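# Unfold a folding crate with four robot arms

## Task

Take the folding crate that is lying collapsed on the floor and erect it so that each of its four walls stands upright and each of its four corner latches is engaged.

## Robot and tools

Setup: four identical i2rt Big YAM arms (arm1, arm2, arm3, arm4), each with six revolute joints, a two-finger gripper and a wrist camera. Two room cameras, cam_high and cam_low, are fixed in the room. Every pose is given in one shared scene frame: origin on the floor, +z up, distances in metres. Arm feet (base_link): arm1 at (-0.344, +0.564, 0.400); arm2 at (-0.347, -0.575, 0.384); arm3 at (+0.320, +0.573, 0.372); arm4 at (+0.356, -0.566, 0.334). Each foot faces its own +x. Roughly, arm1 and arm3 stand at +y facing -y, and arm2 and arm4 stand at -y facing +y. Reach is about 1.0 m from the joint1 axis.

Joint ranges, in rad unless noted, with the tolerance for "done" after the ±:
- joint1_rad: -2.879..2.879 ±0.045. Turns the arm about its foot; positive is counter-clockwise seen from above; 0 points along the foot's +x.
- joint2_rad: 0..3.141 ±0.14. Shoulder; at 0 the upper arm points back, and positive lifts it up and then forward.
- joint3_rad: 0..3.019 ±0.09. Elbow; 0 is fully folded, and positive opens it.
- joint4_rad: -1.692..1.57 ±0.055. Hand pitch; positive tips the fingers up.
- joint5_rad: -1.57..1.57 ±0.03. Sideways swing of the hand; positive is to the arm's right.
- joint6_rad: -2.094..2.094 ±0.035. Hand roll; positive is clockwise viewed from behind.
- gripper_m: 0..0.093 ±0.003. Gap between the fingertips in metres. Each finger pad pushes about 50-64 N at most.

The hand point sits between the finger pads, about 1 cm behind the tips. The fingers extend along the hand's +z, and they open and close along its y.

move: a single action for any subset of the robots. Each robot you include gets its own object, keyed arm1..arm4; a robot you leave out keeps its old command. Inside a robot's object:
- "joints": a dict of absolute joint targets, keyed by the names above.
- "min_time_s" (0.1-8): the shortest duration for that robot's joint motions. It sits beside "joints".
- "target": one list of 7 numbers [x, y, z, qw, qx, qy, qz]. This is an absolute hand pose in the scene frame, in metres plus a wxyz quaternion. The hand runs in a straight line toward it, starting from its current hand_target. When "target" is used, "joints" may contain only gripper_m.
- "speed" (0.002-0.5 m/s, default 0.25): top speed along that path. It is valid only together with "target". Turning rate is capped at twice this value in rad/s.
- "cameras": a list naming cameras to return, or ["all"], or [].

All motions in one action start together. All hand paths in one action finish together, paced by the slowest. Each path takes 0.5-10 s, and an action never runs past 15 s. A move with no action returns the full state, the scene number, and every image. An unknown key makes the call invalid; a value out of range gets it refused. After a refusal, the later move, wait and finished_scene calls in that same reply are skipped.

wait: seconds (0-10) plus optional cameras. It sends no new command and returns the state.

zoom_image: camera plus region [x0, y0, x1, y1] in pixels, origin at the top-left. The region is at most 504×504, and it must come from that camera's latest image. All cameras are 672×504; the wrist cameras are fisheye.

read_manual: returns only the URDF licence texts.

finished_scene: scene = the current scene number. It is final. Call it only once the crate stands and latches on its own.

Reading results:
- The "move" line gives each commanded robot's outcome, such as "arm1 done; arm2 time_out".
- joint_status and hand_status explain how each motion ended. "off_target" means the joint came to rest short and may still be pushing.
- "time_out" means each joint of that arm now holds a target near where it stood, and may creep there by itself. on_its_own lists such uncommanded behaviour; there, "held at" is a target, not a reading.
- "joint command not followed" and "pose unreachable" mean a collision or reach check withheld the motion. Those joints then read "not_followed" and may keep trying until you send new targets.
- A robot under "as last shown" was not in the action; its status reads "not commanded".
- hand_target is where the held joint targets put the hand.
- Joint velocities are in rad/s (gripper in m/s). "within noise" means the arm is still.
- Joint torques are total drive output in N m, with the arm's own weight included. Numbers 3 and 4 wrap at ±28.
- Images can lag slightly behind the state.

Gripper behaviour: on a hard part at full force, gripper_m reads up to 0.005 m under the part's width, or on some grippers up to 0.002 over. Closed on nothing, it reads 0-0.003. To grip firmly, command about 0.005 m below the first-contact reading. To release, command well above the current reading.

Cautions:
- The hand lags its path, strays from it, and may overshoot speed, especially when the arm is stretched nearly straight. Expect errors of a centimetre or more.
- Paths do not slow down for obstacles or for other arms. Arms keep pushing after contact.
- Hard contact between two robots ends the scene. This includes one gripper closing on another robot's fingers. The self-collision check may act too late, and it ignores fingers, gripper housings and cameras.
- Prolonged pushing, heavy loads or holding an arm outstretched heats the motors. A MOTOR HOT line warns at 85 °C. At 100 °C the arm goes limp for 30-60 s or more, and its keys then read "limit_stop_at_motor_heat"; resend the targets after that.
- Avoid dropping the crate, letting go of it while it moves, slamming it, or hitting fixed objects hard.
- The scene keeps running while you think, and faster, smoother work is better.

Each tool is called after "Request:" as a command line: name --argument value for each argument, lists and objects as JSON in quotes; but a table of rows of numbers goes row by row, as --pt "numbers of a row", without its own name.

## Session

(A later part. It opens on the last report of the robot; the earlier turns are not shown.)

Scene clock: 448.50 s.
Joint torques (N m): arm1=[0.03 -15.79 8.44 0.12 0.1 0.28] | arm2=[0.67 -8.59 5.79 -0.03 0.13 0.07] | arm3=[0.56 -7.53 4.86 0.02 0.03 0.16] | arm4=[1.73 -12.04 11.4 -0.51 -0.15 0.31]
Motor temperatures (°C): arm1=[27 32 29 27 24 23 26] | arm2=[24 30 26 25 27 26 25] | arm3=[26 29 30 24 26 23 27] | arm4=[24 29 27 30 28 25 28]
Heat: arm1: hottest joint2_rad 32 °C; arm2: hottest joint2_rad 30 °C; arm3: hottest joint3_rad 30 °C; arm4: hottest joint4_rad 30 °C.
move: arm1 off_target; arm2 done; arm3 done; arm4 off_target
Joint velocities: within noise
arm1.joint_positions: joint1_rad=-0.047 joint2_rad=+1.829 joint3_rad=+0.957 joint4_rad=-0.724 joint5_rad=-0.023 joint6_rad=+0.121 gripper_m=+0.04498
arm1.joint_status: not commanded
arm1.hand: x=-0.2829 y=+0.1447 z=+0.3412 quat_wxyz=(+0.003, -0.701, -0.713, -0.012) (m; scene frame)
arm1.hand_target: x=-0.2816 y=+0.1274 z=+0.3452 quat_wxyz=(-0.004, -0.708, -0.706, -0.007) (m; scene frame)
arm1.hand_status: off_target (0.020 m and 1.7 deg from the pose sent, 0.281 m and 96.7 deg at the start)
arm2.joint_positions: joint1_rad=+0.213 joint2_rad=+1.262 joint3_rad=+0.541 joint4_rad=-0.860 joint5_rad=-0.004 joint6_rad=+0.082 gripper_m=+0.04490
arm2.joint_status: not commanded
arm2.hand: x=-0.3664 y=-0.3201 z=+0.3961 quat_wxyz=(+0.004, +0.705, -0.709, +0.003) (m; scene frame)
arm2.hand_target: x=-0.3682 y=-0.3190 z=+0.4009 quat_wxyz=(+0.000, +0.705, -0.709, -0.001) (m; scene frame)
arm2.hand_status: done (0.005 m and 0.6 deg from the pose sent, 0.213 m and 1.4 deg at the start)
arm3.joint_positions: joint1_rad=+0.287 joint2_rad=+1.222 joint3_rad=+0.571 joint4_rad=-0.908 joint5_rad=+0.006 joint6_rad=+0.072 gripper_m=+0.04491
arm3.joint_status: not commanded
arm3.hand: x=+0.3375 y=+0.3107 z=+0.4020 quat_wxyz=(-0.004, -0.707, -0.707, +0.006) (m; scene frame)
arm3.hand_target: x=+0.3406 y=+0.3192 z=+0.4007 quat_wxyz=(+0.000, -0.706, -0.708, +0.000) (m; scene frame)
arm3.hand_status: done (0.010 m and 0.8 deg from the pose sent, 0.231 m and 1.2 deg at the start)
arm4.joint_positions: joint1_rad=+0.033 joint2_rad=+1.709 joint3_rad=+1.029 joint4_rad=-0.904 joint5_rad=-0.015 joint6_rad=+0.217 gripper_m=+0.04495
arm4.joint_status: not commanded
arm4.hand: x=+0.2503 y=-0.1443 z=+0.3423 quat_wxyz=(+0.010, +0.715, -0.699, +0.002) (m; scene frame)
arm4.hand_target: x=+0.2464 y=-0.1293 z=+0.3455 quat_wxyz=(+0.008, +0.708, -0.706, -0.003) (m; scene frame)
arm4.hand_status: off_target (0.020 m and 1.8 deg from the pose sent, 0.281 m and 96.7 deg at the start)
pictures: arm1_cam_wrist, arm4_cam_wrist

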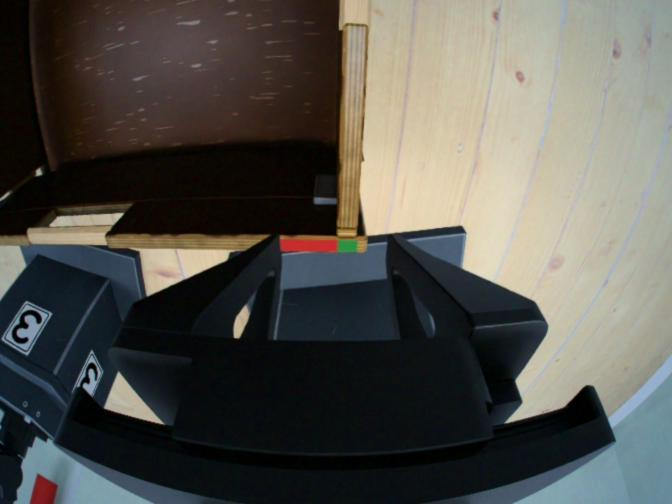

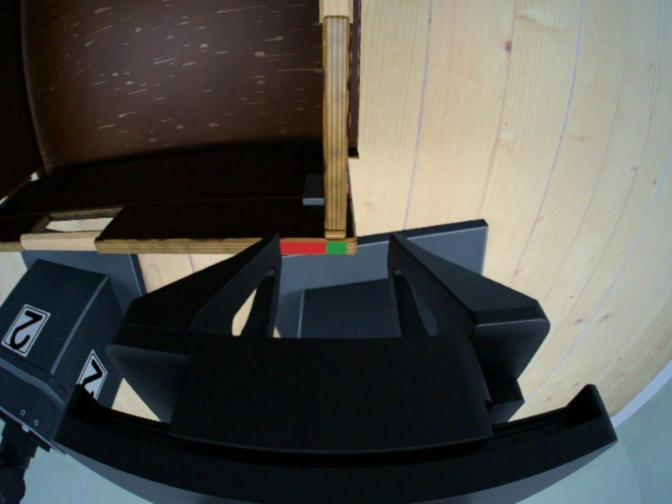

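Request:
zoom_image --camera "arm1_cam_wrist" --region '[270, 140, 400, 270]'

Request:
zoom_image --camera "arm4_cam_wrist" --region '[270, 140, 400, 270]'

Scaled by 3.877 from the camera's 672x504 image, which has a finer 960x720 frame.

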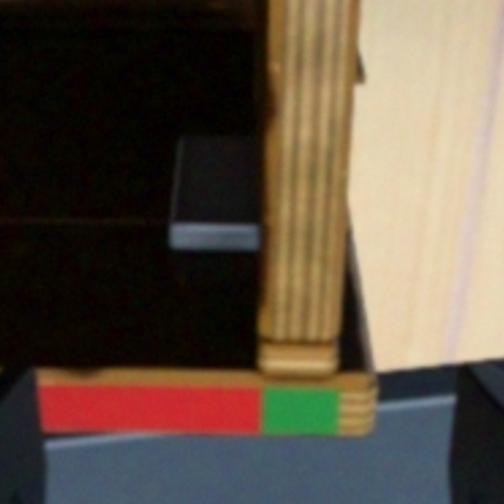

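Scaled by 3.877 from the camera's 672x504 image, which has a finer 960x720 frame.

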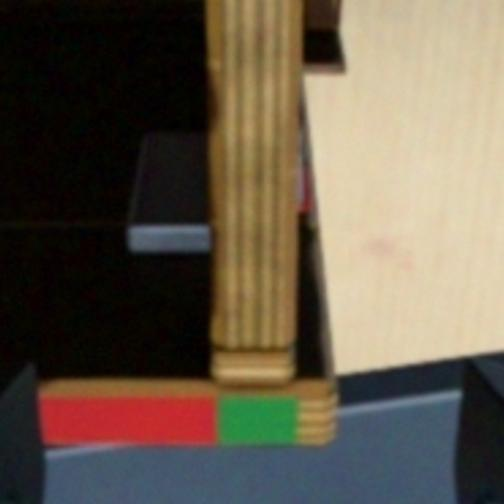

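Request:
finished_scene --scene 1

The scene is finished: the task was done.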